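# Place two yellow wire connectors into the steel junction box

## Task

Take yellow wire connectors from the lid of the tool case and get two of them into the steel junction box. Having just one yellow connector there counts as only partial success. The task fails if any further connector, of any colour and including a third yellow one, ends up in the box, whether a gripper still holds it or not.

## Robot and tools

Robot: two arms, left_arm and right_arm, each with a two-finger gripper. In the scene frame the origin sits at table-top height, halfway between the nominal bases. +z points up, +x points out over the table, and left_arm is on the +y side. These labels do not match the left and right sides of the images. Calibrated bases in the scene frame: left_arm at (-0.007, +0.254, +0.014) m, right_arm at (+0.017, -0.338, +0.003) m. Each is turned only slightly about z, and up is +z in both base frames.

Frames: every hand position, orientation, velocity and target an arm reports is given in that arm's own base frame. Wrist-camera poses also use that base frame. Offsets are measured along the axes of the arm's current Hand target. The fingers point along the gripper's +z axis and close along its y axis. end_effector_position is the point between the pads, roughly 1 cm behind the tips.

execute_actions(actions, cameras): actions is a list of actions. Each action is a table of at most 15 rows, and each row runs for one control step of 1/30 s. If a table has fewer than 15 rows, its last row repeats until 15 steps are done. A row is always 14 numbers in [-1, 1]: dx, dy, dz, rx, ry, rz, opening for left_arm, followed by the same seven for right_arm. The six pose numbers are an offset from the Hand target as it stood when the action began, not from the previous row. Sending the same offset again therefore moves the arm further. Scale: 1.0 equals 0.6 m or 180 degrees, and rx, ry, rz together form a single rotation vector. Opening is absolute: +1 is fully open (0.094 m) and -1 is closed. An empty actions list only returns state and images. Each action takes 0.5 s.

move(target, speed, blend, opening_speed, blocking, cameras): target is one 14-number row in the same layout, or a list of up to 15 such rows. Every row is an offset from the Hand targets at the start of the move, not from the row before it. The gripper travels in a straight line, and all arms finish together. speed is in m/s, from 0.002 to 4.3, default 0.25, and rotation is capped at twice that in rad/s. speed can be one number or one per target. blend, in metres, rounds the corners of a list. opening_speed is the rate of opening change per second on the -1 to 1 scale, at least 0.2. A move lasts at least 0.5 s and at most 10 s. Paths do not avoid obstacles or the other arm, and the gripper lags more at higher speed. Do not route a path close past an arm's own base, because that can flip its shoulder posture. blocking=false returns after 0.5 s while the motion continues. The result adds a move: line giving the ending (done, off_target, moving, held, fault) and which limits applied (paced = the pose was clipped, held = a check withheld steps). done means the arm came to rest within 10 mm and 2 degrees. Neither done nor off_target tells you whether anything was touched.

wait(seconds 0 to 10) lets time pass while the last commands stay in force. stop() brakes a running move; the fingers keep going unless opening_speed was set. zoom_image(camera, region [x0,y0,x1,y1], at most 504x504 px) gives a closer look at cam_left_wrist or cam_right_wrist (each 896x504), using their latest images. finished_scene() ends the scene for good. The connectors must stay in the box without the robot holding them.

Control notes: an arm that something has blocked keeps pushing until you command it away. Send six zeros to re-request its Hand target, or aim the target back behind the gripper. To leave a gripper as it is, repeat its current opening, because 0 means half open. Each step, the commanded orientation is clipped to within 40 degrees of the actual one. Friction can leave the hand a centimetre or more short of the target. If that happens, send the missing distance as an offset. Tool commands in a result shows each gripper's current command.

Gripping: grip_measured uses the same scale as the opening. With nothing held it reads up to about 2.7 mm wide. On a hard part it reads up to about 3 mm narrower than the part, and narrower still on small or round parts. The fingers press at full force (about 50 to 64 N per pad) once the command is about 0.05 below the touch reading, or 0.11 for small parts. To release, command an opening well above grip_measured. Close slowly on anything fragile.

Avoid: dropping parts, releasing a part while it is still moving, fast impacts, and hard pushes. Do not let anything leave the table. Never put a third connector or any other connector into the box. Do not let the grippers press against each other or close on the other arm's fingers; that can end the scene. Keep motor load down (holding loads, full stretch, pushing against something). At 85 °C a MOTOR HOT line appears. At 100 °C that arm goes limp for 30 to 60 s or longer, and this can happen without warning. Time spent thinking also counts as scene time, and a move keeps running during it.

Joint order and ranges (rad): waist ±2.880, shoulder 0 to 3.142, elbow 0 to 3.019, wrist pitch -1.693 to 1.571, wrist yaw ±1.571, wrist roll ±2.094. Joint torques include gravity and noise, and torques 3 and 4 wrap at ±28 N m. A result from execute_actions lists end_effector_position at some control steps. Camera calibration (K, distortion, T_world_to_cam) is given per wrist camera in its arm's base frame and may be slightly off.

Each tool is called after ">>>" by a JSON object that holds its "op" and its "data", one argument or row to a line.

## Session

>>> {"op": "execute_actions", "data": {
  "actions": []
}}

Scene clock: 0.00 s.
left_arm: end_effector_position=(+0.5005, -0.3528, +0.2458) grip_measured=+1.000 end_effector_quat_wxyz=(+0.133, +0.355, +0.909, -0.175) | right_arm: end_effector_position=(+0.8504, -0.0059, +0.3495) grip_measured=+1.000 end_effector_quat_wxyz=(+0.446, -0.139, +0.702, +0.537)
Joint positions: left_arm=[-0.53 1.737 1.68 -1.183 0.301 0.163 0.094] | right_arm=[-0.201 2.316 2.311 -0.083 -1.273 0.597 0.094]
Joint velocities: within noise
Joint torques (N m): no reading
Heat: left arm: hottest elbow 33 °C; right arm: hottest wrist pitch 36 °C.
Hand target: left_arm +0.5067, -0.3565, +0.2641; +0.153, +0.356, +0.904, -0.178 | right_arm +0.8536, -0.0065, +0.3495; +0.449, -0.142, +0.701, +0.536
Tool commands: left_gripper/opening=+1.0 right_gripper/opening=+1.0

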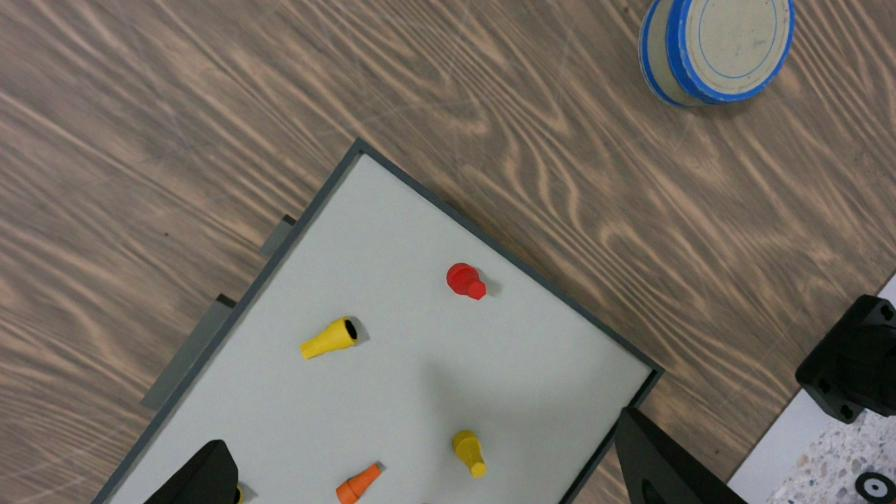

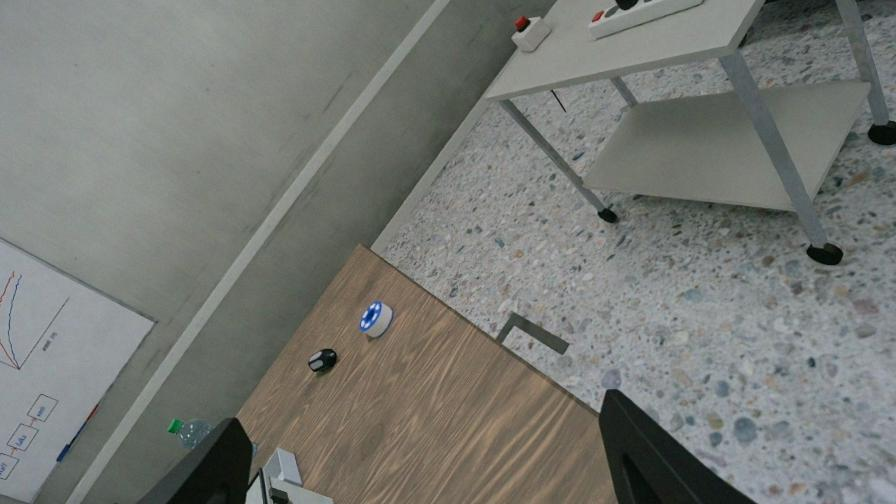

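>>> {"op": "move", "data": {
  "target": [0.245,-0.053,-0.353,-0.104,-0.0946,-0.0374,1,0,0,0,0,0,0,1]
}}

Scene clock: 39.23 s.
left_arm: end_effector_position=(+0.3482, -0.2036, +0.4069) grip_measured=+1.000 end_effector_quat_wxyz=(+0.338, +0.252, +0.902, -0.091) | right_arm: end_effector_position=(+0.8504, -0.0059, +0.3495) grip_measured=+1.000 end_effector_quat_wxyz=(+0.446, -0.139, +0.702, +0.537)
Joint positions: left_arm=[-0.525 1.002 1.285 -1.138 0.008 0.018 0.094] | right_arm=[-0.201 2.316 2.311 -0.083 -1.273 0.597 0.094]
Joint velocities: within noise
Joint torques (N m): left_arm=[-0.26 -3.08 8.83 0.85 -0.1 -0.24] | right_arm=[-1.32 -26.93 10.96 2.03 -0.01 -0.11]
Heat: left arm: hottest elbow 40 °C; right arm: hottest shoulder 38 °C.
Hand target: left_arm +0.3500, -0.2002, +0.4000; +0.329, +0.243, +0.908, -0.089 | right_arm +0.8536, -0.0065, +0.3495; +0.449, -0.142, +0.701, +0.536
Off the commanded pose: left_arm 0.008 m, 2 deg | right_arm 0.003 m, 1 deg.
move: done
camera_calibration:
cam_left_wrist: T_world_to_cam=[[-0.574131, -0.818763, 0.000900228, 0.0298621], [-0.810245, 0.567999, -0.144502, 0.508118], [0.117801, -0.0836922, -0.989504, 0.445383], [0, 0, 0, 1]] pos_world=[0.376378, -0.226885, 0.514106]

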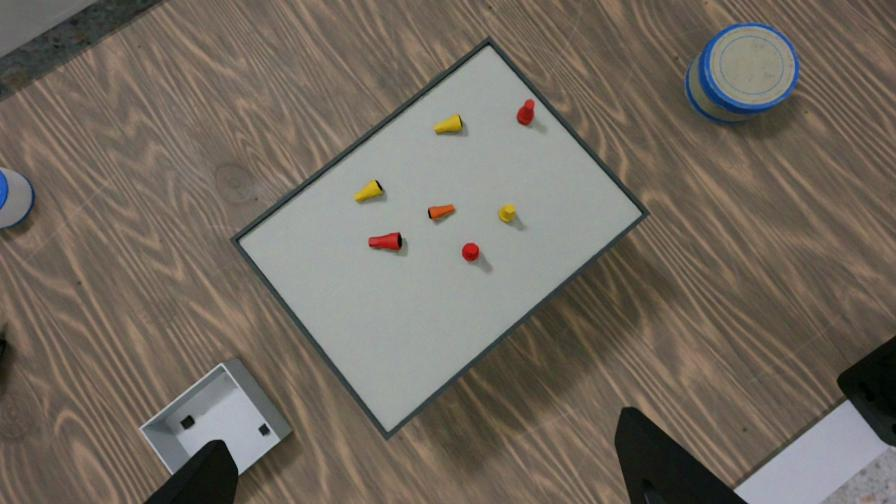

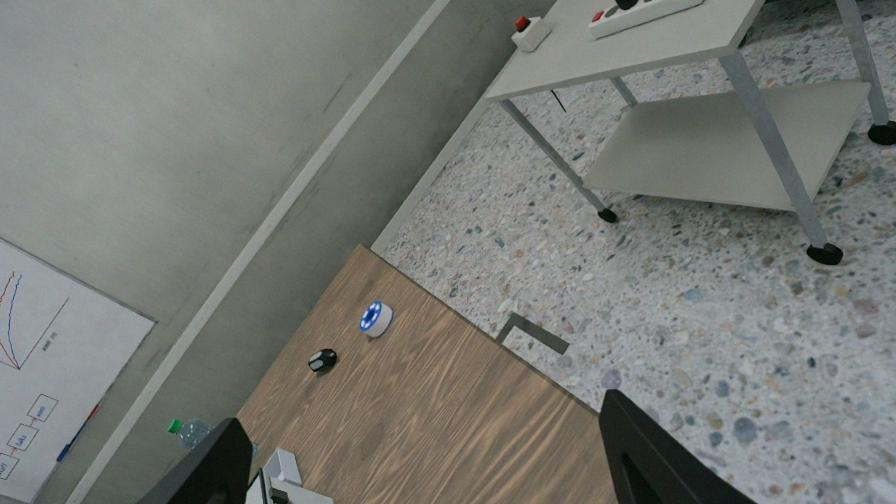

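>>> {"op": "move", "data": {
  "target": [0.002,0.081,0.390,0.123,0.198,0.3406,1,0,0,0,0,0,0,1],
  "cameras": ["cam_left_wrist"]
}}

Scene clock: 70.17 s.
left_arm: end_effector_position=(+0.4892, -0.2224, +0.1977) grip_measured=+1.000 end_effector_quat_wxyz=(-0.023, +0.724, +0.689, -0.010) | right_arm: end_effector_position=(+0.8504, -0.0059, +0.3495) grip_measured=+1.000 end_effector_quat_wxyz=(+0.446, -0.139, +0.702, +0.537)
Joint positions: left_arm=[-0.426 1.789 1.678 -1.51 0.001 1.195 0.094] | right_arm=[-0.201 2.316 2.311 -0.083 -1.273 0.597 0.094]
Joint velocities: within noise
Joint torques (N m): left_arm=[-1.61 -12.69 13.44 -0.51 0 0.03] | right_arm=[-1.26 -26.99 10.99 2.03 -0.01 -0.11]
Heat: left arm: hottest elbow 46 °C; right arm: hottest elbow 41 °C.
Hand target: left_arm +0.5035, -0.2326, +0.2198; +0.000, +0.731, +0.682, +0.001 | right_arm +0.8536, -0.0065, +0.3495; +0.449, -0.142, +0.701, +0.536
Off the commanded pose: left_arm 0.028 m, 3 deg | right_arm 0.003 m, 1 deg.
move: off_target (left_arm)
camera_calibration:
cam_left_wrist: T_world_to_cam=[[-0.990767, 0.0944053, 0.0973034, 0.483513], [0.132554, 0.825187, 0.549087, 0.0616299], [-0.0284567, 0.556915, -0.830082, 0.402683], [0, 0, 0, 1]] pos_world=[0.482339, -0.320763, 0.253373]
Images, in order (width x height): cam_left_wrist 896x504.

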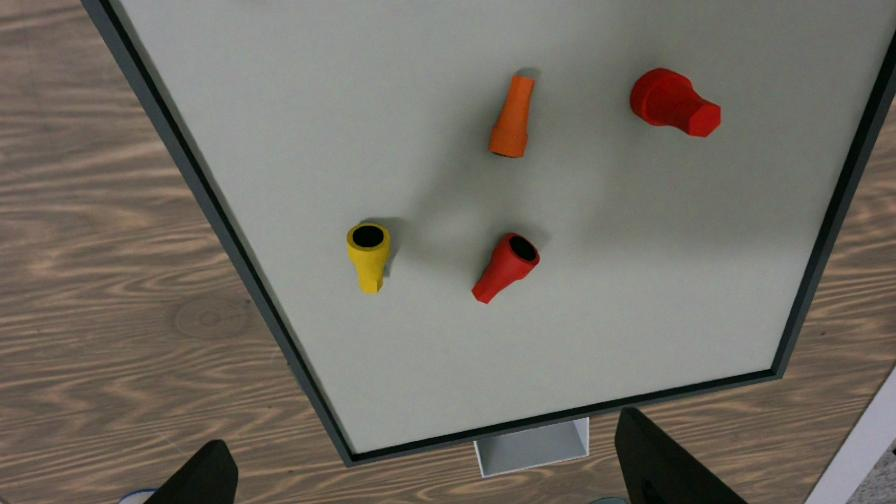

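>>> {"op": "move", "data": {
  "target": [-0.0188,0.0272,0.0633,-0.015,-0.005,0.034,0,0,0,0,0,0,0,1],
  "cameras": ["cam_left_wrist"]
}}

Scene clock: 86.97 s.
left_arm: end_effector_position=(+0.5153, -0.2389, +0.1792) grip_measured=+0.002 end_effector_quat_wxyz=(+0.014, +0.760, +0.650, +0.007) | right_arm: end_effector_position=(+0.8504, -0.0059, +0.3495) grip_measured=+1.000 end_effector_quat_wxyz=(+0.446, -0.139, +0.702, +0.537)
Joint positions: left_arm=[-0.434 1.823 1.678 -1.394 -0.001 1.293 0.047] | right_arm=[-0.201 2.316 2.311 -0.083 -1.273 0.597 0.094]
Joint velocities: within noise
Joint torques (N m): left_arm=[-1.55 -13.27 9.37 0.38 0.08 0.02] | right_arm=[-1.32 -26.93 10.99 2.02 -0.01 -0.11]
Heat: left arm: hottest elbow 49 °C; right arm: hottest shoulder 41 °C.
Hand target: left_arm +0.5190, -0.2450, +0.1818; +0.023, +0.766, +0.642, +0.011 | right_arm +0.8536, -0.0065, +0.3495; +0.449, -0.142, +0.701, +0.536
Off the commanded pose: left_arm 0.008 m, 2 deg | right_arm 0.003 m, 1 deg.
move: done
camera_calibration:
cam_left_wrist: T_world_to_cam=[[-0.979243, 0.201835, 0.0185761, 0.546513], [0.180486, 0.826606, 0.533054, 0.0604644], [0.0922337, 0.525343, -0.845877, 0.330332], [0, 0, 0, 1]] pos_world=[0.493789, -0.333823, 0.237038]
Images, in order (width x height): cam_left_wrist 896x504.

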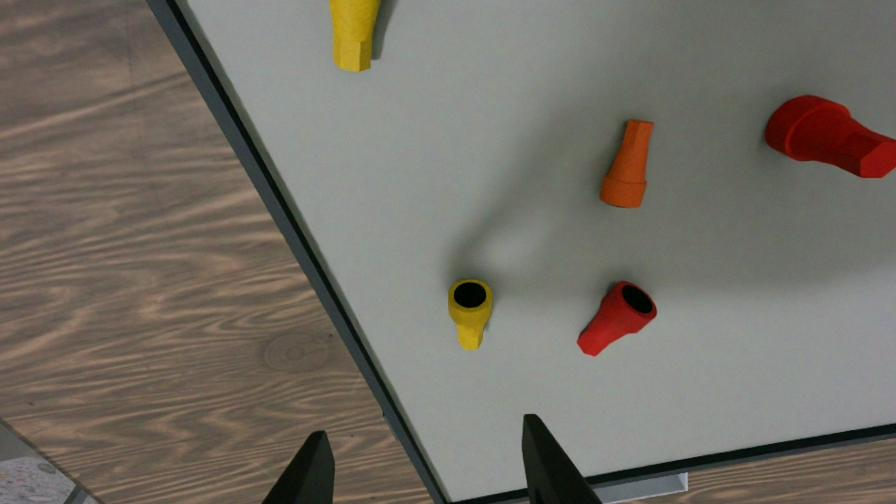

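>>> {"op": "move", "data": {
  "target": [-0.0007,-0.0217,0.0567,0,0,0,-0.2,0,0,0,0,0,0,1],
  "cameras": ["cam_left_wrist"],
  "speed": 0.1
}}

Scene clock: 100.50 s.
left_arm: end_effector_position=(+0.5094, -0.2402, +0.1457) grip_measured=-0.198 end_effector_quat_wxyz=(+0.017, +0.762, +0.647, +0.008) | right_arm: end_effector_position=(+0.8504, -0.0059, +0.3495) grip_measured=+1.000 end_effector_quat_wxyz=(+0.446, -0.139, +0.702, +0.537)
Joint positions: left_arm=[-0.44 1.823 1.589 -1.297 -0.001 1.294 0.038] | right_arm=[-0.201 2.316 2.311 -0.083 -1.273 0.597 0.094]
Joint velocities: within noise
Joint torques (N m): left_arm=[-1.61 -14.04 7.82 0.34 0.07 -0.05] | right_arm=[-1.26 -26.93 10.97 2.02 -0.01 -0.11]
Heat: left arm: hottest elbow 49 °C; right arm: hottest elbow 42 °C.
Hand target: left_arm +0.5076, -0.2438, +0.1471; +0.022, +0.766, +0.642, +0.011 | right_arm +0.8536, -0.0065, +0.3495; +0.449, -0.142, +0.701, +0.536
Off the commanded pose: left_arm 0.004 m, 1 deg | right_arm 0.003 m, 1 deg.
move: done
camera_calibration:
cam_left_wrist: T_world_to_cam=[[-0.97787, 0.208874, 0.0119231, 0.543538], [0.183097, 0.826834, 0.53181, 0.0794222], [0.101223, 0.522224, -0.84678, 0.298025], [0, 0, 0, 1]] pos_world=[0.486801, -0.334836, 0.203644]
Images, in order (width x height): cam_left_wrist 896x504.

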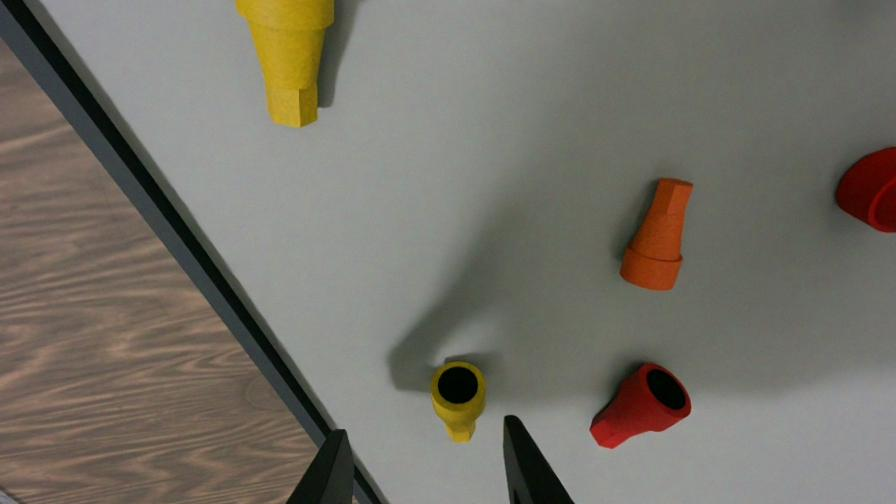

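>>> {"op": "move", "data": {
  "target": [0.0037,-0.0115,0.021,0,0,0,-0.3,0,0,0,0,0,0,1],
  "cameras": ["cam_left_wrist"],
  "speed": 0.1
}}

Scene clock: 108.07 s.
left_arm: end_effector_position=(+0.5034, -0.2373, +0.1285) grip_measured=-0.298 end_effector_quat_wxyz=(+0.013, +0.762, +0.647, +0.007) | right_arm: end_effector_position=(+0.8504, -0.0059, +0.3495) grip_measured=+1.000 end_effector_quat_wxyz=(+0.446, -0.139, +0.702, +0.537)
Joint positions: left_arm=[-0.44 1.823 1.542 -1.26 -0.001 1.294 0.033] | right_arm=[-0.201 2.316 2.311 -0.083 -1.273 0.597 0.094]
Joint velocities: within noise
Joint torques (N m): left_arm=[-1.61 -14.45 7.68 0.38 0.07 -0.04] | right_arm=[-1.2 -26.99 10.97 2.02 0 -0.11]
Heat: left arm: hottest elbow 48 °C; right arm: hottest shoulder 42 °C.
Hand target: left_arm +0.5018, -0.2407, +0.1342; +0.022, +0.766, +0.642, +0.011 | right_arm +0.8536, -0.0065, +0.3495; +0.449, -0.142, +0.701, +0.536
Off the commanded pose: left_arm 0.007 m, 1 deg | right_arm 0.003 m, 1 deg.
move: done
camera_calibration:
cam_left_wrist: T_world_to_cam=[[-0.977731, 0.208857, 0.020497, 0.536132], [0.187378, 0.824827, 0.533432, 0.0844508], [0.0945047, 0.525394, -0.845595, 0.286631], [0, 0, 0, 1]] pos_world=[0.481281, -0.332227, 0.186336]
Images, in order (width x height): cam_left_wrist 896x504.

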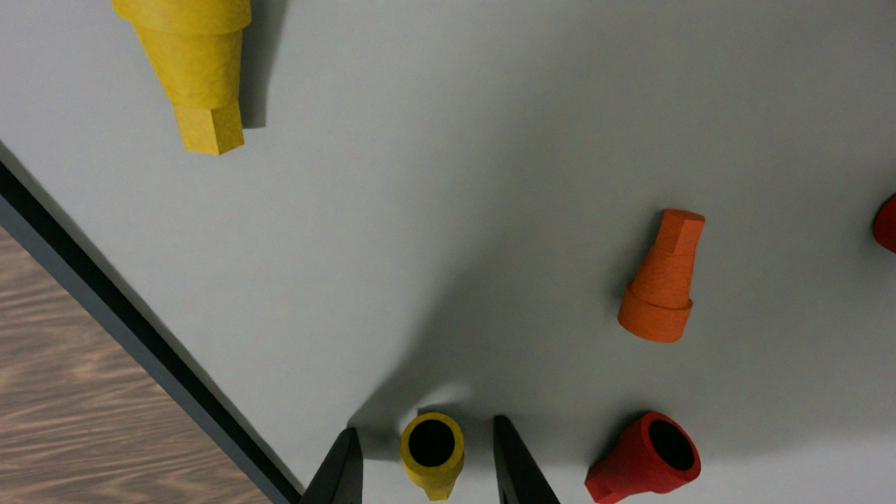

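>>> {"op": "move", "data": {
  "target": [0,0,0,0,0,0,-0.95,0,0,0,0,0,0,1],
  "cameras": ["cam_left_wrist"],
  "opening_speed": 0.6
}}

>>> {"op": "move", "data": {
  "target": [0,0,-0.12,0,0,0,-0.95,0,0,0,0,0,0,1],
  "cameras": ["cam_left_wrist"],
  "speed": 0.15
}}

Scene clock: 117.97 s.
left_arm: end_effector_position=(+0.5036, -0.2374, +0.1286) grip_measured=-0.769 end_effector_quat_wxyz=(+0.014, +0.762, +0.647, +0.007) | right_arm: end_effector_position=(+0.8504, -0.0059, +0.3495) grip_measured=+1.000 end_effector_quat_wxyz=(+0.446, -0.139, +0.702, +0.537)
Joint positions: left_arm=[-0.44 1.823 1.542 -1.259 -0.001 1.294 0.011] | right_arm=[-0.201 2.316 2.311 -0.083 -1.273 0.597 0.094]
Joint velocities: within noise
Joint torques (N m): left_arm=[-1.55 -14.45 7.68 0.35 0.07 -0.04] | right_arm=[-1.26 -26.93 10.97 2.03 -0.01 -0.11]
Heat: left arm: hottest elbow 48 °C; right arm: hottest elbow 43 °C.
Hand target: left_arm +0.5018, -0.2407, +0.1342; +0.022, +0.766, +0.642, +0.011 | right_arm +0.8536, -0.0065, +0.3495; +0.449, -0.142, +0.701, +0.536
Off the commanded pose: left_arm 0.007 m, 1 deg | right_arm 0.003 m, 1 deg.
move: done
camera_calibration:
cam_left_wrist: T_world_to_cam=[[-0.977746, 0.208862, 0.0197273, 0.536384], [0.186995, 0.82501, 0.533284, 0.0847045], [0.0951077, 0.525105, -0.845706, 0.286257], [0, 0, 0, 1]] pos_world=[0.481383, -0.332227, 0.186336]
Images, in order (width x height): cam_left_wrist 896x504.

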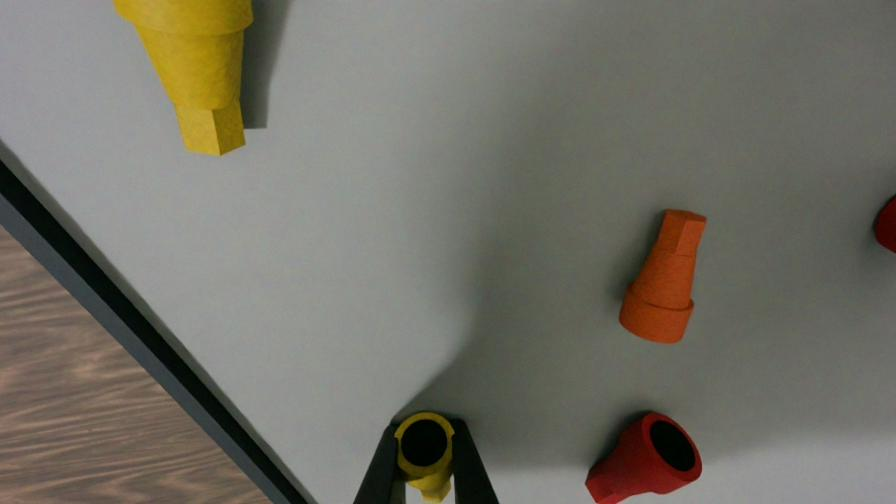

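Scene clock: 119.17 s.
left_arm: end_effector_position=(+0.4845, -0.2285, +0.1782) grip_measured=-0.769 end_effector_quat_wxyz=(-0.005, +0.762, +0.647, -0.002) | right_arm: end_effector_position=(+0.8504, -0.0059, +0.3495) grip_measured=+1.000 end_effector_quat_wxyz=(+0.446, -0.139, +0.702, +0.537)
Joint positions: left_arm=[-0.44 1.766 1.596 -1.411 -0.001 1.294 0.011] | right_arm=[-0.201 2.316 2.311 -0.083 -1.273 0.597 0.094]
Joint velocities: within noise
Joint torques (N m): left_arm=[-1.61 -13.22 13.22 -0.42 0.07 -0.04] | right_arm=[-1.32 -26.87 10.99 2 -0.01 -0.11]
Heat: left arm: hottest elbow 49 °C; right arm: hottest elbow 43 °C.
Hand target: left_arm +0.4985, -0.2393, +0.2060; +0.022, +0.766, +0.642, +0.011 | right_arm +0.8536, -0.0065, +0.3495; +0.449, -0.142, +0.701, +0.536
Off the commanded pose: left_arm 0.033 m, 4 deg | right_arm 0.003 m, 1 deg.
move: off_target (left_arm)
camera_calibration:
cam_left_wrist: T_world_to_cam=[[-0.976237, 0.208186, 0.0601621, 0.506819], [0.207209, 0.815486, 0.540415, 0.0411499], [0.0634452, 0.540039, -0.839245, 0.342964], [0, 0, 0, 1]] pos_world=[0.46449, -0.324284, 0.235102]
Images, in order (width x height): cam_left_wrist 896x504.

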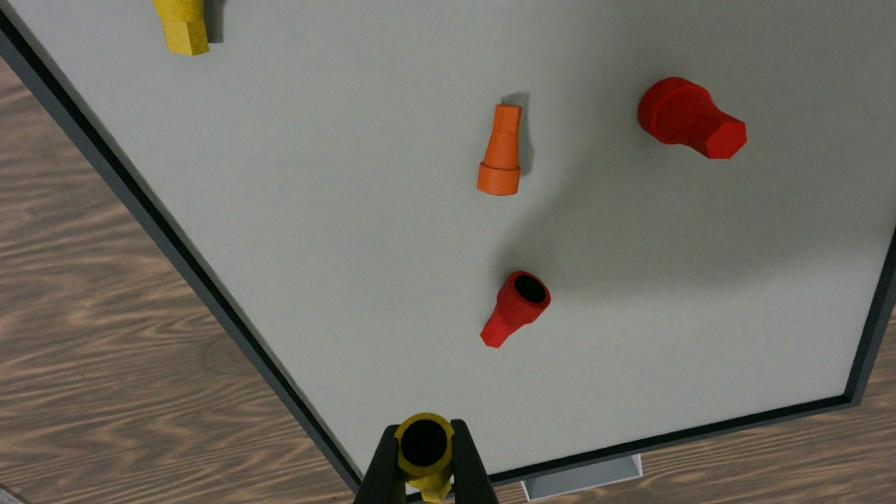

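>>> {"op": "move", "data": {
  "target": [0.44,-0.2165,0.044,0.0133,0.0088,-0.2227,-0.95,0,0,0,0,0,0,1],
  "cameras": ["cam_left_wrist"]
}}

Scene clock: 134.07 s.
left_arm: end_effector_position=(+0.4191, +0.0436, +0.1662) grip_measured=-0.769 end_effector_quat_wxyz=(-0.008, +0.504, +0.864, -0.005) | right_arm: end_effector_position=(+0.8504, -0.0059, +0.3495) grip_measured=+1.000 end_effector_quat_wxyz=(+0.446, -0.139, +0.702, +0.537)
Joint positions: left_arm=[0.104 1.487 1.218 -1.321 -0.001 1.161 0.011] | right_arm=[-0.201 2.316 2.311 -0.083 -1.273 0.597 0.094]
Joint velocities: within noise
Joint torques (N m): left_arm=[-1.14 -10.05 7.68 0.2 0.16 -0.21] | right_arm=[-1.2 -26.99 10.97 2.02 -0.01 -0.11]
Heat: left arm: hottest elbow 50 °C; right arm: hottest shoulder 43 °C.
Hand target: left_arm +0.4184, +0.0428, +0.1703; +0.001, +0.500, +0.866, +0.000 | right_arm +0.8536, -0.0065, +0.3495; +0.449, -0.142, +0.701, +0.536
Off the commanded pose: left_arm 0.004 m, 1 deg | right_arm 0.003 m, 1 deg.
move: done
camera_calibration:
cam_left_wrist: T_world_to_cam=[[-0.890577, -0.449811, 0.0674005, 0.378627], [-0.345214, 0.764962, 0.543747, 0.0725111], [-0.296142, 0.460981, -0.836538, 0.343849], [0, 0, 0, 1]] pos_world=[0.464057, -0.0436651, 0.222695]
Images, in order (width x height): cam_left_wrist 896x504.

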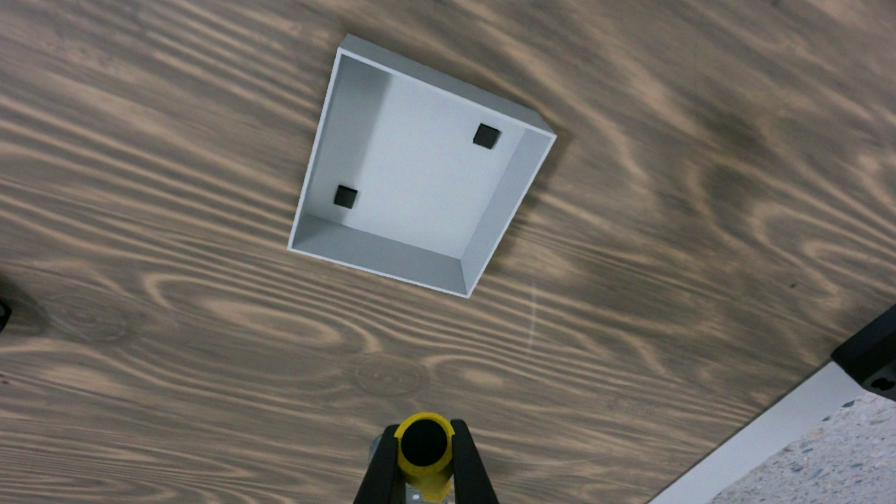

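>>> {"op": "move", "data": {
  "target": [0,0,0.262,0,0,0,-0.95,0,0,0,0,0,0,1],
  "cameras": ["cam_left_wrist"],
  "speed": 0.15
}}

Scene clock: 144.17 s.
left_arm: end_effector_position=(+0.4184, +0.0435, +0.0155) grip_measured=-0.769 end_effector_quat_wxyz=(-0.001, +0.504, +0.864, +0.000) | right_arm: end_effector_position=(+0.8504, -0.0059, +0.3495) grip_measured=+1.000 end_effector_quat_wxyz=(+0.446, -0.139, +0.702, +0.537)
Joint positions: left_arm=[0.104 1.663 0.983 -0.894 -0.001 1.161 0.011] | right_arm=[-0.201 2.316 2.311 -0.083 -1.273 0.597 0.094]
Joint velocities: within noise
Joint torques (N m): left_arm=[-1.14 -9.23 6.46 0.29 0.15 -0.21] | right_arm=[-1.26 -26.99 10.97 2 -0.01 -0.11]
Heat: left arm: hottest elbow 49 °C; right arm: hottest shoulder 43 °C.
Hand target: left_arm +0.4187, +0.0427, +0.0132; +0.001, +0.500, +0.866, +0.000 | right_arm +0.8536, -0.0065, +0.3495; +0.449, -0.142, +0.701, +0.536
Off the commanded pose: left_arm 0.003 m, 1 deg | right_arm 0.003 m, 1 deg.
move: done
camera_calibration:
cam_left_wrist: T_world_to_cam=[[-0.891574, -0.449862, 0.0521491, 0.388749], [-0.353951, 0.764023, 0.539432, 0.158064], [-0.282513, 0.462486, -0.840413, 0.211855], [0, 0, 0, 1]] pos_world=[0.462397, -0.0438607, 0.0725081]
Images, in order (width x height): cam_left_wrist 896x504.

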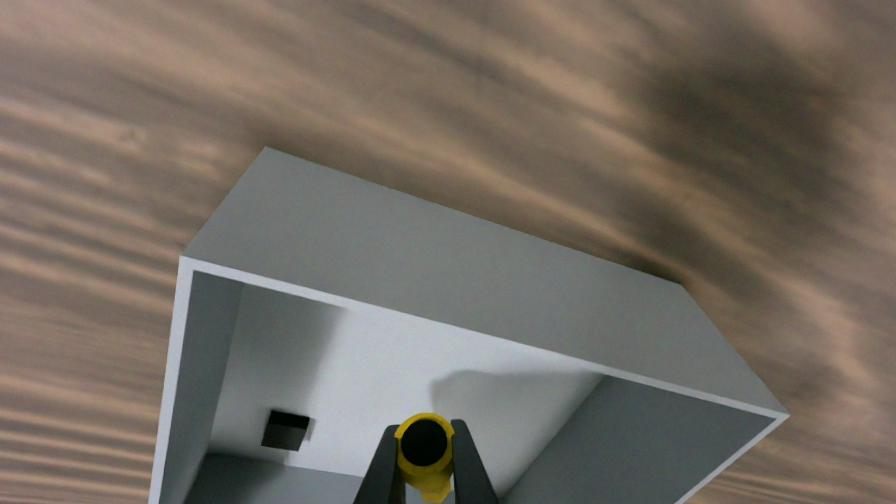

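>>> {"op": "move", "data": {
  "target": [0,0,0.018,0,0,0,-0.95,0,0,0,0,0,0,1],
  "cameras": [],
  "speed": 0.05
}}

>>> {"op": "move", "data": {
  "target": [0,0,0,0,0,0,-0.4,0,0,0,0,0,0,1],
  "cameras": ["cam_left_wrist"],
  "opening_speed": 0.5
}}

>>> {"op": "move", "data": {
  "target": [0,0,-0.333,0,0,0,-0.4,0,0,0,0,0,0,1],
  "cameras": ["cam_left_wrist"]
}}

Scene clock: 149.97 s.
left_arm: end_effector_position=(+0.4199, +0.0437, +0.0068) grip_measured=-0.769 end_effector_quat_wxyz=(+0.001, +0.504, +0.864, +0.001) | right_arm: end_effector_position=(+0.8504, -0.0059, +0.3495) grip_measured=+1.000 end_effector_quat_wxyz=(+0.446, -0.139, +0.702, +0.537)
Joint positions: left_arm=[0.104 1.679 0.976 -0.865 -0.001 1.161 0.011] | right_arm=[-0.201 2.316 2.311 -0.083 -1.273 0.597 0.094]
Joint velocities: within noise
Joint torques (N m): left_arm=[-1.08 -9.05 6.12 0.28 0.15 -0.22] | right_arm=[-1.26 -26.99 10.96 2.02 -0.01 -0.11]
Heat: left arm: hottest elbow 49 °C; right arm: hottest shoulder 43 °C.
Hand target: left_arm +0.4185, +0.0427, +0.0023; +0.000, +0.500, +0.866, +0.000 | right_arm +0.8536, -0.0065, +0.3495; +0.449, -0.142, +0.701, +0.536
Off the commanded pose: left_arm 0.005 m, 1 deg | right_arm 0.003 m, 1 deg.
move: done
No camera images: "cameras" was empty.

Scene clock: 151.40 s.
left_arm: end_effector_position=(+0.4200, +0.0437, +0.0068) grip_measured=-0.403 end_effector_quat_wxyz=(+0.001, +0.504, +0.864, +0.001) | right_arm: end_effector_position=(+0.8504, -0.0059, +0.3495) grip_measured=+1.000 end_effector_quat_wxyz=(+0.446, -0.139, +0.702, +0.537)
Joint positions: left_arm=[0.104 1.679 0.976 -0.864 -0.001 1.161 0.028] | right_arm=[-0.201 2.316 2.311 -0.083 -1.273 0.597 0.094]
Joint velocities: within noise
Joint torques (N m): left_arm=[-1.14 -9.05 6.17 0.28 0.15 -0.21] | right_arm=[-1.26 -26.93 10.99 2.02 -0.01 -0.11]
Heat: left arm: hottest elbow 48 °C; right arm: hottest shoulder 43 °C.
Hand target: left_arm +0.4185, +0.0427, +0.0023; +0.000, +0.500, +0.866, +0.000 | right_arm +0.8536, -0.0065, +0.3495; +0.449, -0.142, +0.701, +0.536
Off the commanded pose: left_arm 0.005 m, 1 deg | right_arm 0.003 m, 1 deg.
move: done
camera_calibration:
cam_left_wrist: T_world_to_cam=[[-0.891871, -0.449897, 0.0464568, 0.390906], [-0.357236, 0.763705, 0.537715, 0.164599], [-0.277396, 0.462976, -0.841846, 0.202865], [0, 0, 0, 1]] pos_world=[0.463712, -0.0437592, 0.0641131]
Images, in order (width x height): cam_left_wrist 896x504.

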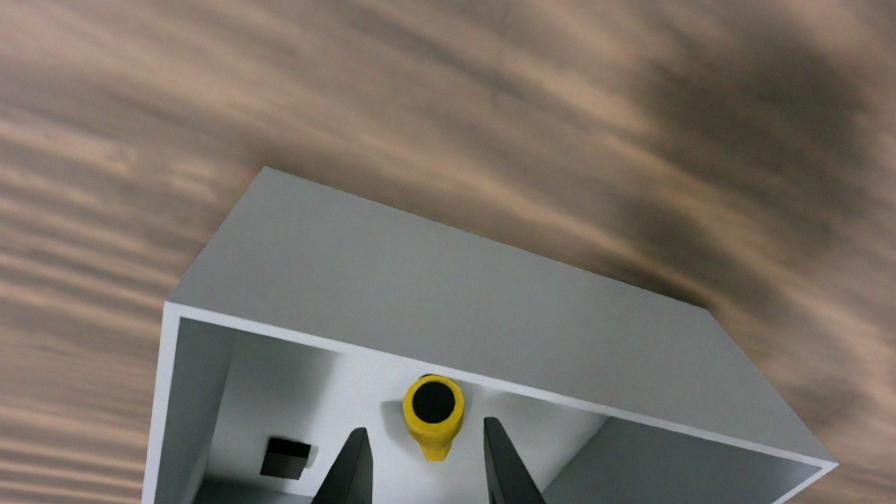

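Scene clock: 152.97 s.
left_arm: end_effector_position=(+0.3994, +0.0415, +0.1802) grip_measured=-0.402 end_effector_quat_wxyz=(-0.020, +0.504, +0.863, -0.014) | right_arm: end_effector_position=(+0.8504, -0.0059, +0.3495) grip_measured=+1.000 end_effector_quat_wxyz=(+0.446, -0.139, +0.702, +0.537)
Joint positions: left_arm=[0.104 1.447 1.212 -1.385 -0.001 1.161 0.028] | right_arm=[-0.201 2.316 2.311 -0.083 -1.273 0.597 0.094]
Joint velocities: within noise
Joint torques (N m): left_arm=[-1.03 -8.18 13.05 -0.49 0.16 -0.2] | right_arm=[-1.32 -26.99 11 2.02 -0.01 -0.11]
Heat: left arm: hottest elbow 49 °C; right arm: hottest shoulder 43 °C.
Hand target: left_arm +0.4184, +0.0428, +0.2022; +0.001, +0.500, +0.866, +0.000 | right_arm +0.8536, -0.0065, +0.3495; +0.449, -0.142, +0.701, +0.536
Off the commanded pose: left_arm 0.029 m, 3 deg | right_arm 0.003 m, 1 deg.
move: off_target (left_arm)
camera_calibration:
cam_left_wrist: T_world_to_cam=[[-0.888089, -0.449558, 0.0958978, 0.35308], [-0.328535, 0.766677, 0.551608, 0.0515486], [-0.321502, 0.458371, -0.828572, 0.359494], [0, 0, 0, 1]] pos_world=[0.44608, -0.045573, 0.235573]
Images, in order (width x height): cam_left_wrist 896x504.

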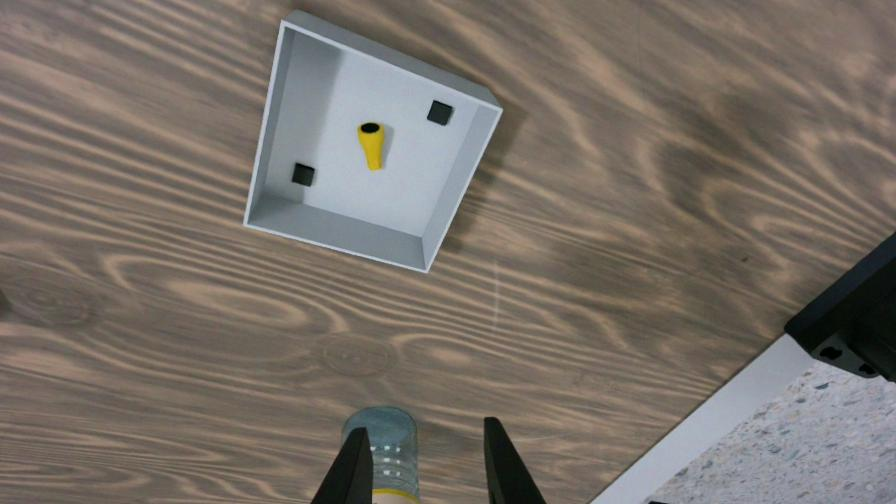

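>>> {"op": "move", "data": {
  "target": [-0.632,-0.165,-0.005,0,0,0.272,0,0,0,0,0,0,0,1],
  "cameras": ["cam_left_wrist"]
}}

Scene clock: 160.07 s.
left_arm: end_effector_position=(+0.5064, -0.3295, +0.1860) grip_measured=-0.002 end_effector_quat_wxyz=(-0.021, +0.812, +0.584, -0.009) | right_arm: end_effector_position=(+0.8504, -0.0059, +0.3495) grip_measured=+1.000 end_effector_quat_wxyz=(+0.446, -0.139, +0.702, +0.537)
Joint positions: left_arm=[-0.575 1.977 1.925 -1.564 0.002 1.319 0.047] | right_arm=[-0.201 2.316 2.311 -0.083 -1.273 0.597 0.094]
Joint velocities: within noise
Joint torques (N m): left_arm=[-0.56 -14.68 13.52 -0.54 0 0.02] | right_arm=[-1.26 -26.99 10.97 2 -0.01 -0.11]
Heat: left arm: hottest elbow 52 °C; right arm: hottest shoulder 43 °C.
Hand target: left_arm +0.5221, -0.3351, +0.2053; +0.000, +0.814, +0.581, +0.000 | right_arm +0.8536, -0.0065, +0.3495; +0.449, -0.142, +0.701, +0.536
Off the commanded pose: left_arm 0.026 m, 3 deg | right_arm 0.003 m, 1 deg.
move: off_target (left_arm)
camera_calibration:
cam_left_wrist: T_world_to_cam=[[-0.928195, 0.35994, 0.0943251, 0.568128], [0.351138, 0.763437, 0.542094, 0.0244175], [0.12311, 0.53629, -0.835007, 0.370538], [0, 0, 0, 1]] pos_world=[0.473143, -0.421849, 0.242576]
Images, in order (width x height): cam_left_wrist 896x504.

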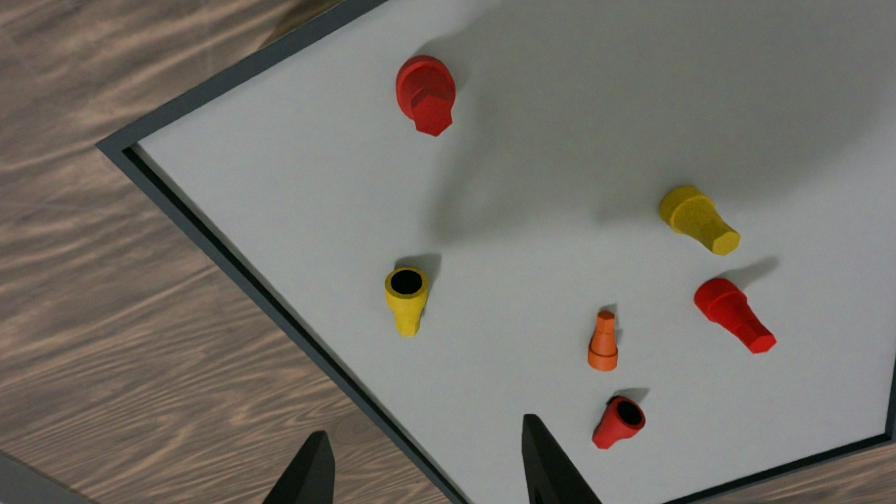

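>>> {"op": "move", "data": {
  "target": [-0.007,-0.0205,0.097,0,0,0.017,-0.2,0,0,0,0,0,0,1],
  "cameras": ["cam_left_wrist"],
  "speed": 0.15
}}

Scene clock: 170.43 s.
left_arm: end_effector_position=(+0.5107, -0.3322, +0.1465) grip_measured=-0.198 end_effector_quat_wxyz=(-0.003, +0.824, +0.567, -0.002) | right_arm: end_effector_position=(+0.8504, -0.0059, +0.3495) grip_measured=+1.000 end_effector_quat_wxyz=(+0.446, -0.139, +0.702, +0.537)
Joint positions: left_arm=[-0.575 1.977 1.822 -1.424 0.002 1.361 0.038] | right_arm=[-0.201 2.316 2.311 -0.083 -1.273 0.597 0.094]
Joint velocities: within noise
Joint torques (N m): left_arm=[-1.55 -15.56 7.94 0.25 0.02 0.06] | right_arm=[-1.26 -26.99 11 2.03 -0.01 -0.11]
Heat: left arm: hottest elbow 53 °C; right arm: hottest shoulder 44 °C.
Hand target: left_arm +0.5092, -0.3351, +0.1472; +0.000, +0.829, +0.559, +0.000 | right_arm +0.8536, -0.0065, +0.3495; +0.449, -0.142, +0.701, +0.536
Off the commanded pose: left_arm 0.003 m, 1 deg | right_arm 0.003 m, 1 deg.
move: done
camera_calibration:
cam_left_wrist: T_world_to_cam=[[-0.914569, 0.400229, 0.0581443, 0.58847], [0.366564, 0.759589, 0.537267, 0.0379713], [0.170864, 0.512681, -0.841406, 0.30713], [0, 0, 0, 1]] pos_world=[0.471799, -0.421825, 0.203804]
Images, in order (width x height): cam_left_wrist 896x504.

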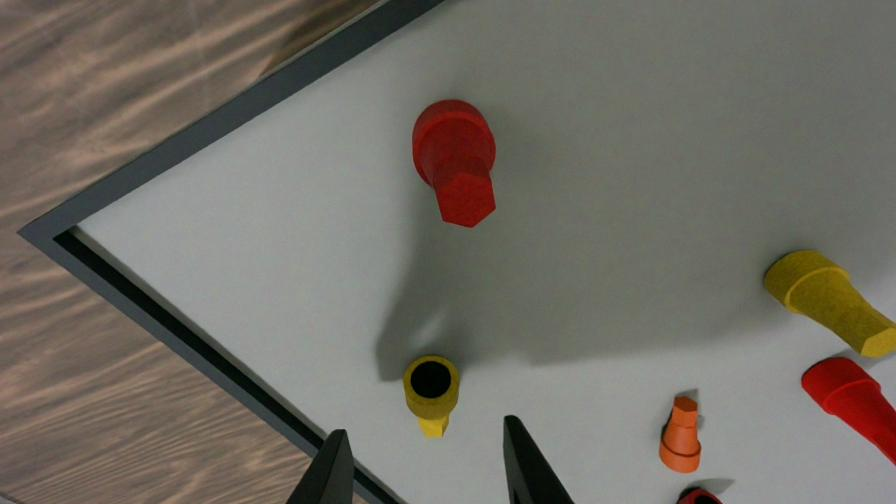

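>>> {"op": "move", "data": {
  "target": [0,0,0.021,0,0,0,-0.3,0,0,0,0,0,0,1],
  "cameras": ["cam_left_wrist"],
  "speed": 0.1
}}

>>> {"op": "move", "data": {
  "target": [0,0,0,0,0,0,-0.95,0,0,0,0,0,0,1],
  "cameras": ["cam_left_wrist"],
  "opening_speed": 0.6
}}

>>> {"op": "move", "data": {
  "target": [0,0,-0.12,0,0,0,-0.95,0,0,0,0,0,0,1],
  "cameras": ["cam_left_wrist"],
  "speed": 0.15
}}

Scene clock: 179.83 s.
left_arm: end_effector_position=(+0.5110, -0.3324, +0.1380) grip_measured=-0.298 end_effector_quat_wxyz=(+0.000, +0.824, +0.566, -0.001) | right_arm: end_effector_position=(+0.8504, -0.0059, +0.3495) grip_measured=+1.000 end_effector_quat_wxyz=(+0.446, -0.139, +0.702, +0.537)
Joint positions: left_arm=[-0.575 1.977 1.799 -1.394 0.002 1.362 0.033] | right_arm=[-0.201 2.316 2.311 -0.083 -1.273 0.597 0.094]
Joint velocities: within noise
Joint torques (N m): left_arm=[-1.49 -15.21 7.82 0.24 0.02 0.03] | right_arm=[-1.26 -26.99 10.97 2.02 -0.01 -0.11]
Heat: left arm: hottest elbow 53 °C; right arm: hottest shoulder 44 °C.
Hand target: left_arm +0.5092, -0.3351, +0.1347; +0.000, +0.829, +0.559, +0.000 | right_arm +0.8536, -0.0065, +0.3495; +0.449, -0.142, +0.701, +0.536
Off the commanded pose: left_arm 0.005 m, 1 deg | right_arm 0.003 m, 1 deg.
move: done
camera_calibration:
cam_left_wrist: T_world_to_cam=[[-0.914608, 0.401112, 0.0510045, 0.59063], [0.363849, 0.761418, 0.536523, 0.0446422], [0.17637, 0.509266, -0.842343, 0.296181], [0, 0, 0, 1]] pos_world=[0.471714, -0.421735, 0.19541]
Images, in order (width x height): cam_left_wrist 896x504.

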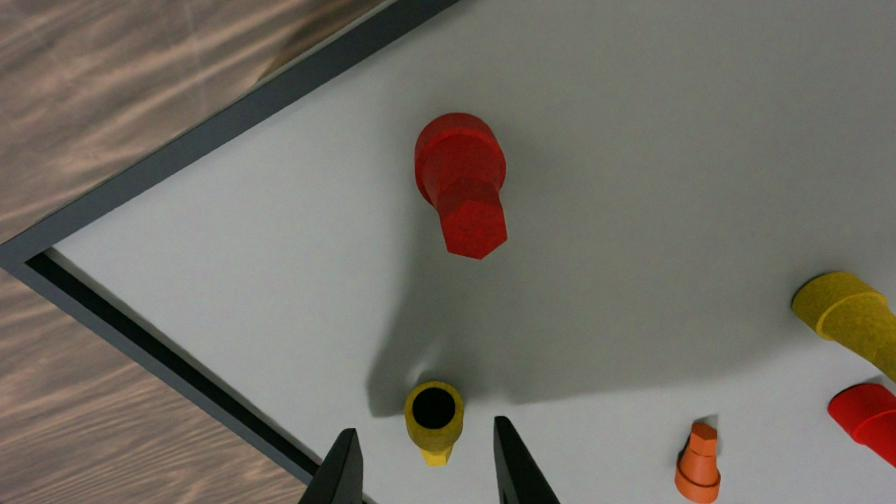

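Scene clock: 181.27 s.
left_arm: end_effector_position=(+0.5111, -0.3324, +0.1405) grip_measured=-0.947 end_effector_quat_wxyz=(+0.002, +0.824, +0.566, +0.000) | right_arm: end_effector_position=(+0.8504, -0.0059, +0.3495) grip_measured=+1.000 end_effector_quat_wxyz=(+0.446, -0.139, +0.702, +0.537)
Joint positions: left_arm=[-0.575 1.973 1.799 -1.393 0.001 1.362 0.002] | right_arm=[-0.201 2.316 2.311 -0.083 -1.273 0.597 0.094]
Joint velocities: within noise
Joint torques (N m): left_arm=[-1.49 -14.8 7.84 0.27 0.04 0.03] | right_arm=[-1.32 -26.93 10.97 2.02 0 -0.11]
Heat: left arm: hottest elbow 53 °C; right arm: hottest shoulder 44 °C.
Hand target: left_arm +0.5092, -0.3351, +0.1345; +0.000, +0.829, +0.559, +0.000 | right_arm +0.8536, -0.0065, +0.3495; +0.449, -0.142, +0.701, +0.536
Off the commanded pose: left_arm 0.007 m, 1 deg | right_arm 0.003 m, 1 deg.
move: done
camera_calibration:
cam_left_wrist: T_world_to_cam=[[-0.914681, 0.401539, 0.0460918, 0.591478], [0.361786, 0.762568, 0.536285, 0.0448009], [0.180191, 0.507205, -0.842778, 0.295691], [0, 0, 0, 1]] pos_world=[0.471525, -0.421641, 0.197914]
Images, in order (width x height): cam_left_wrist 896x504.

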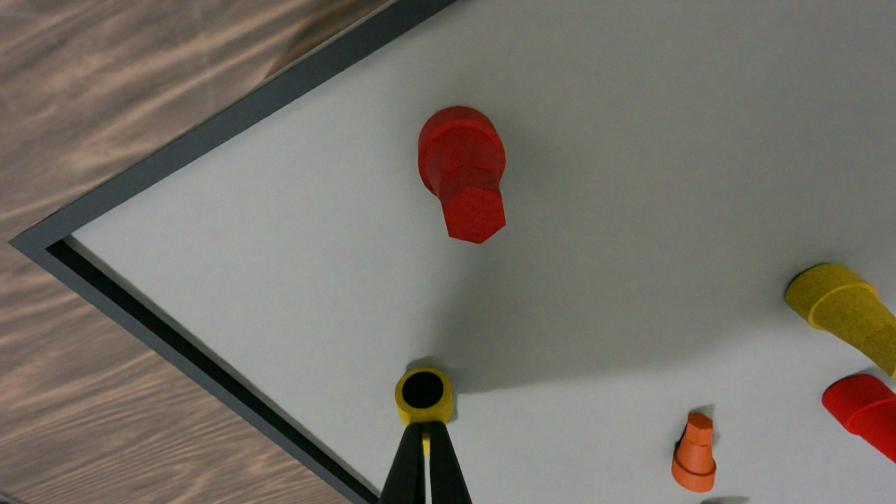

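Scene clock: 182.50 s.
left_arm: end_effector_position=(+0.4977, -0.3237, +0.1761) grip_measured=-0.948 end_effector_quat_wxyz=(-0.030, +0.824, +0.566, -0.013) | right_arm: end_effector_position=(+0.8504, -0.0059, +0.3495) grip_measured=+1.000 end_effector_quat_wxyz=(+0.446, -0.139, +0.702, +0.537)
Joint positions: left_arm=[-0.575 1.962 1.875 -1.548 0.001 1.362 0.002] | right_arm=[-0.201 2.316 2.311 -0.083 -1.273 0.597 0.094]
Joint velocities: within noise
Joint torques (N m): left_arm=[-1.44 -15.97 13.39 -0.58 0.04 0.03] | right_arm=[-1.26 -26.93 10.96 2.02 -0.01 -0.11]
Heat: left arm: hottest elbow 53 °C; right arm: hottest shoulder 44 °C.
Hand target: left_arm +0.5091, -0.3351, +0.2065; +0.000, +0.829, +0.559, +0.000 | right_arm +0.8536, -0.0065, +0.3495; +0.449, -0.142, +0.701, +0.536
Off the commanded pose: left_arm 0.034 m, 4 deg | right_arm 0.003 m, 1 deg.
move: off_target (left_arm)
camera_calibration:
cam_left_wrist: T_world_to_cam=[[-0.91008, 0.398567, 0.11357, 0.558939], [0.392857, 0.742409, 0.542672, 0.000835956], [0.131975, 0.538491, -0.832232, 0.355906], [0, 0, 0, 1]] pos_world=[0.46138, -0.415047, 0.232263]
Images, in order (width x height): cam_left_wrist 896x504.

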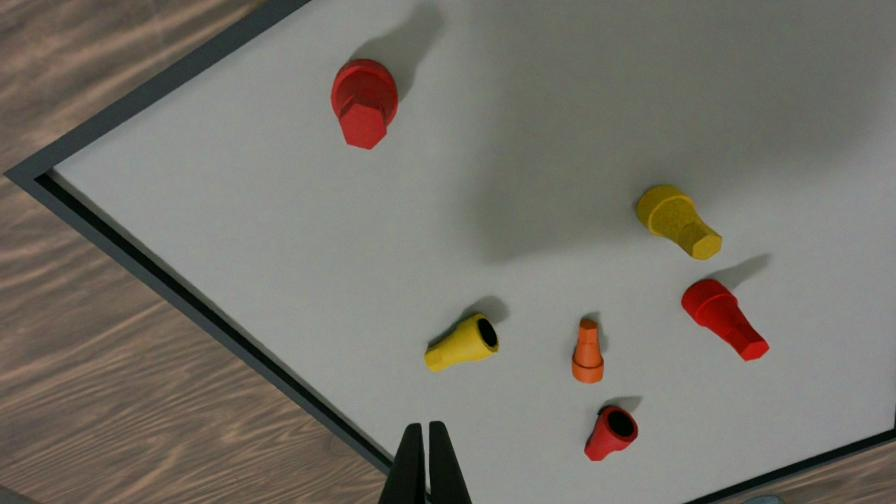

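>>> {"op": "move", "data": {
  "target": [0.028,-0.042,0.043,0,0,-0.55,0,0,0,0,0,0,0,1],
  "cameras": ["cam_left_wrist"]
}}

Scene clock: 194.47 s.
left_arm: end_effector_position=(+0.4904, -0.3143, +0.1707) grip_measured=-0.002 end_effector_quat_wxyz=(-0.012, +0.124, +0.992, +0.004) | right_arm: end_effector_position=(+0.8504, -0.0059, +0.3495) grip_measured=+1.000 end_effector_quat_wxyz=(+0.446, -0.139, +0.702, +0.537)
Joint positions: left_arm=[-0.569 1.904 1.774 -1.466 0.002 -0.321 0.047] | right_arm=[-0.201 2.316 2.311 -0.083 -1.273 0.597 0.094]
Joint velocities: within noise
Joint torques (N m): left_arm=[-0.38 -16.26 7.91 0.31 -0.1 -0.24] | right_arm=[-1.26 -26.93 10.97 2.03 -0.01 -0.11]
Heat: left arm: hottest elbow 53 °C; right arm: hottest shoulder 44 °C.
Hand target: left_arm +0.4921, -0.3101, +0.1807; +0.000, +0.114, +0.994, +0.000 | right_arm +0.8536, -0.0065, +0.3495; +0.449, -0.142, +0.701, +0.536
Off the commanded pose: left_arm 0.011 m, 2 deg | right_arm 0.003 m, 1 deg.
move: off_target (left_arm)
camera_calibration:
cam_left_wrist: T_world_to_cam=[[-0.289111, -0.95624, 0.0449462, -0.169439], [-0.786308, 0.263989, 0.558596, 0.424779], [-0.546017, 0.126155, -0.828221, 0.54958], [0, 0, 0, 1]] pos_world=[0.585101, -0.343493, 0.225509]
Images, in order (width x height): cam_left_wrist 896x504.

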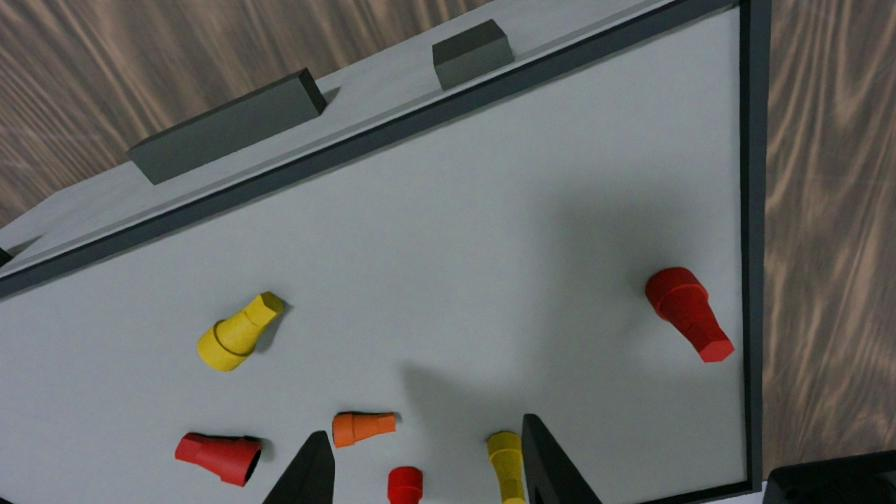

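>>> {"op": "wait", "data": {
  "seconds": 0.2,
  "cameras": ["cam_left_wrist"]
}}

>>> {"op": "zoom_image", "data": {
  "camera": "cam_left_wrist",
  "region": [140, 240, 440, 500]
}}

Scene clock: 209.83 s.
left_arm: end_effector_position=(+0.4905, -0.3144, +0.1707) grip_measured=-0.002 end_effector_quat_wxyz=(-0.012, +0.123, +0.992, +0.004) | right_arm: end_effector_position=(+0.8504, -0.0059, +0.3495) grip_measured=+1.000 end_effector_quat_wxyz=(+0.446, -0.139, +0.702, +0.537)
Joint positions: left_arm=[-0.569 1.904 1.774 -1.465 0.002 -0.321 0.047] | right_arm=[-0.201 2.316 2.311 -0.083 -1.273 0.597 0.094]
Joint velocities: within noise
Joint torques (N m): left_arm=[-0.32 -16.32 7.94 0.29 -0.1 -0.24] | right_arm=[-1.38 -26.93 10.97 2 -0.01 -0.11]
Heat: left arm: hottest elbow 51 °C; right arm: hottest shoulder 44 °C.
Hand target: left_arm +0.4922, -0.3102, +0.1807; +0.000, +0.114, +0.994, +0.000 | right_arm +0.8536, -0.0065, +0.3495; +0.449, -0.142, +0.701, +0.536
Tool commands: left_gripper/opening=+0.0 right_gripper/opening=+1.0
Off the commanded pose: left_arm 0.011 m, 2 deg | right_arm 0.003 m, 1 deg.
wait: 0.20 s; at rest from the start
camera_calibration:
cam_left_wrist: T_world_to_cam=[[-0.288453, -0.956432, 0.045094, -0.169899], [-0.786679, 0.263578, 0.558268, 0.424953], [-0.54583, 0.125559, -0.828435, 0.549452], [0, 0, 0, 1]] pos_world=[0.585201, -0.343494, 0.225609]
Images, in order (width x height): cam_left_wrist 896x504.

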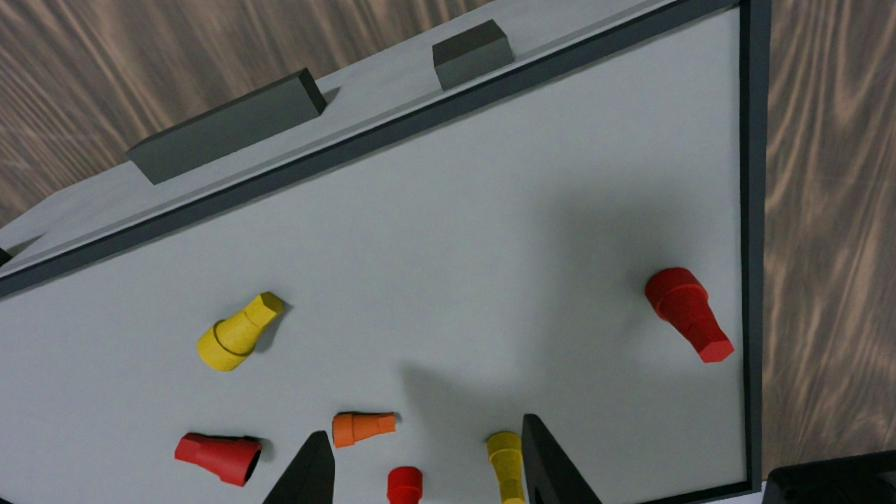

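Scaled by 1.680 from the camera's 896x504 image, which has a finer 1280x720 frame.

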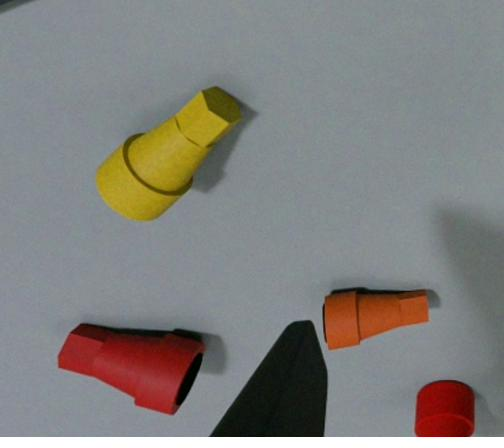

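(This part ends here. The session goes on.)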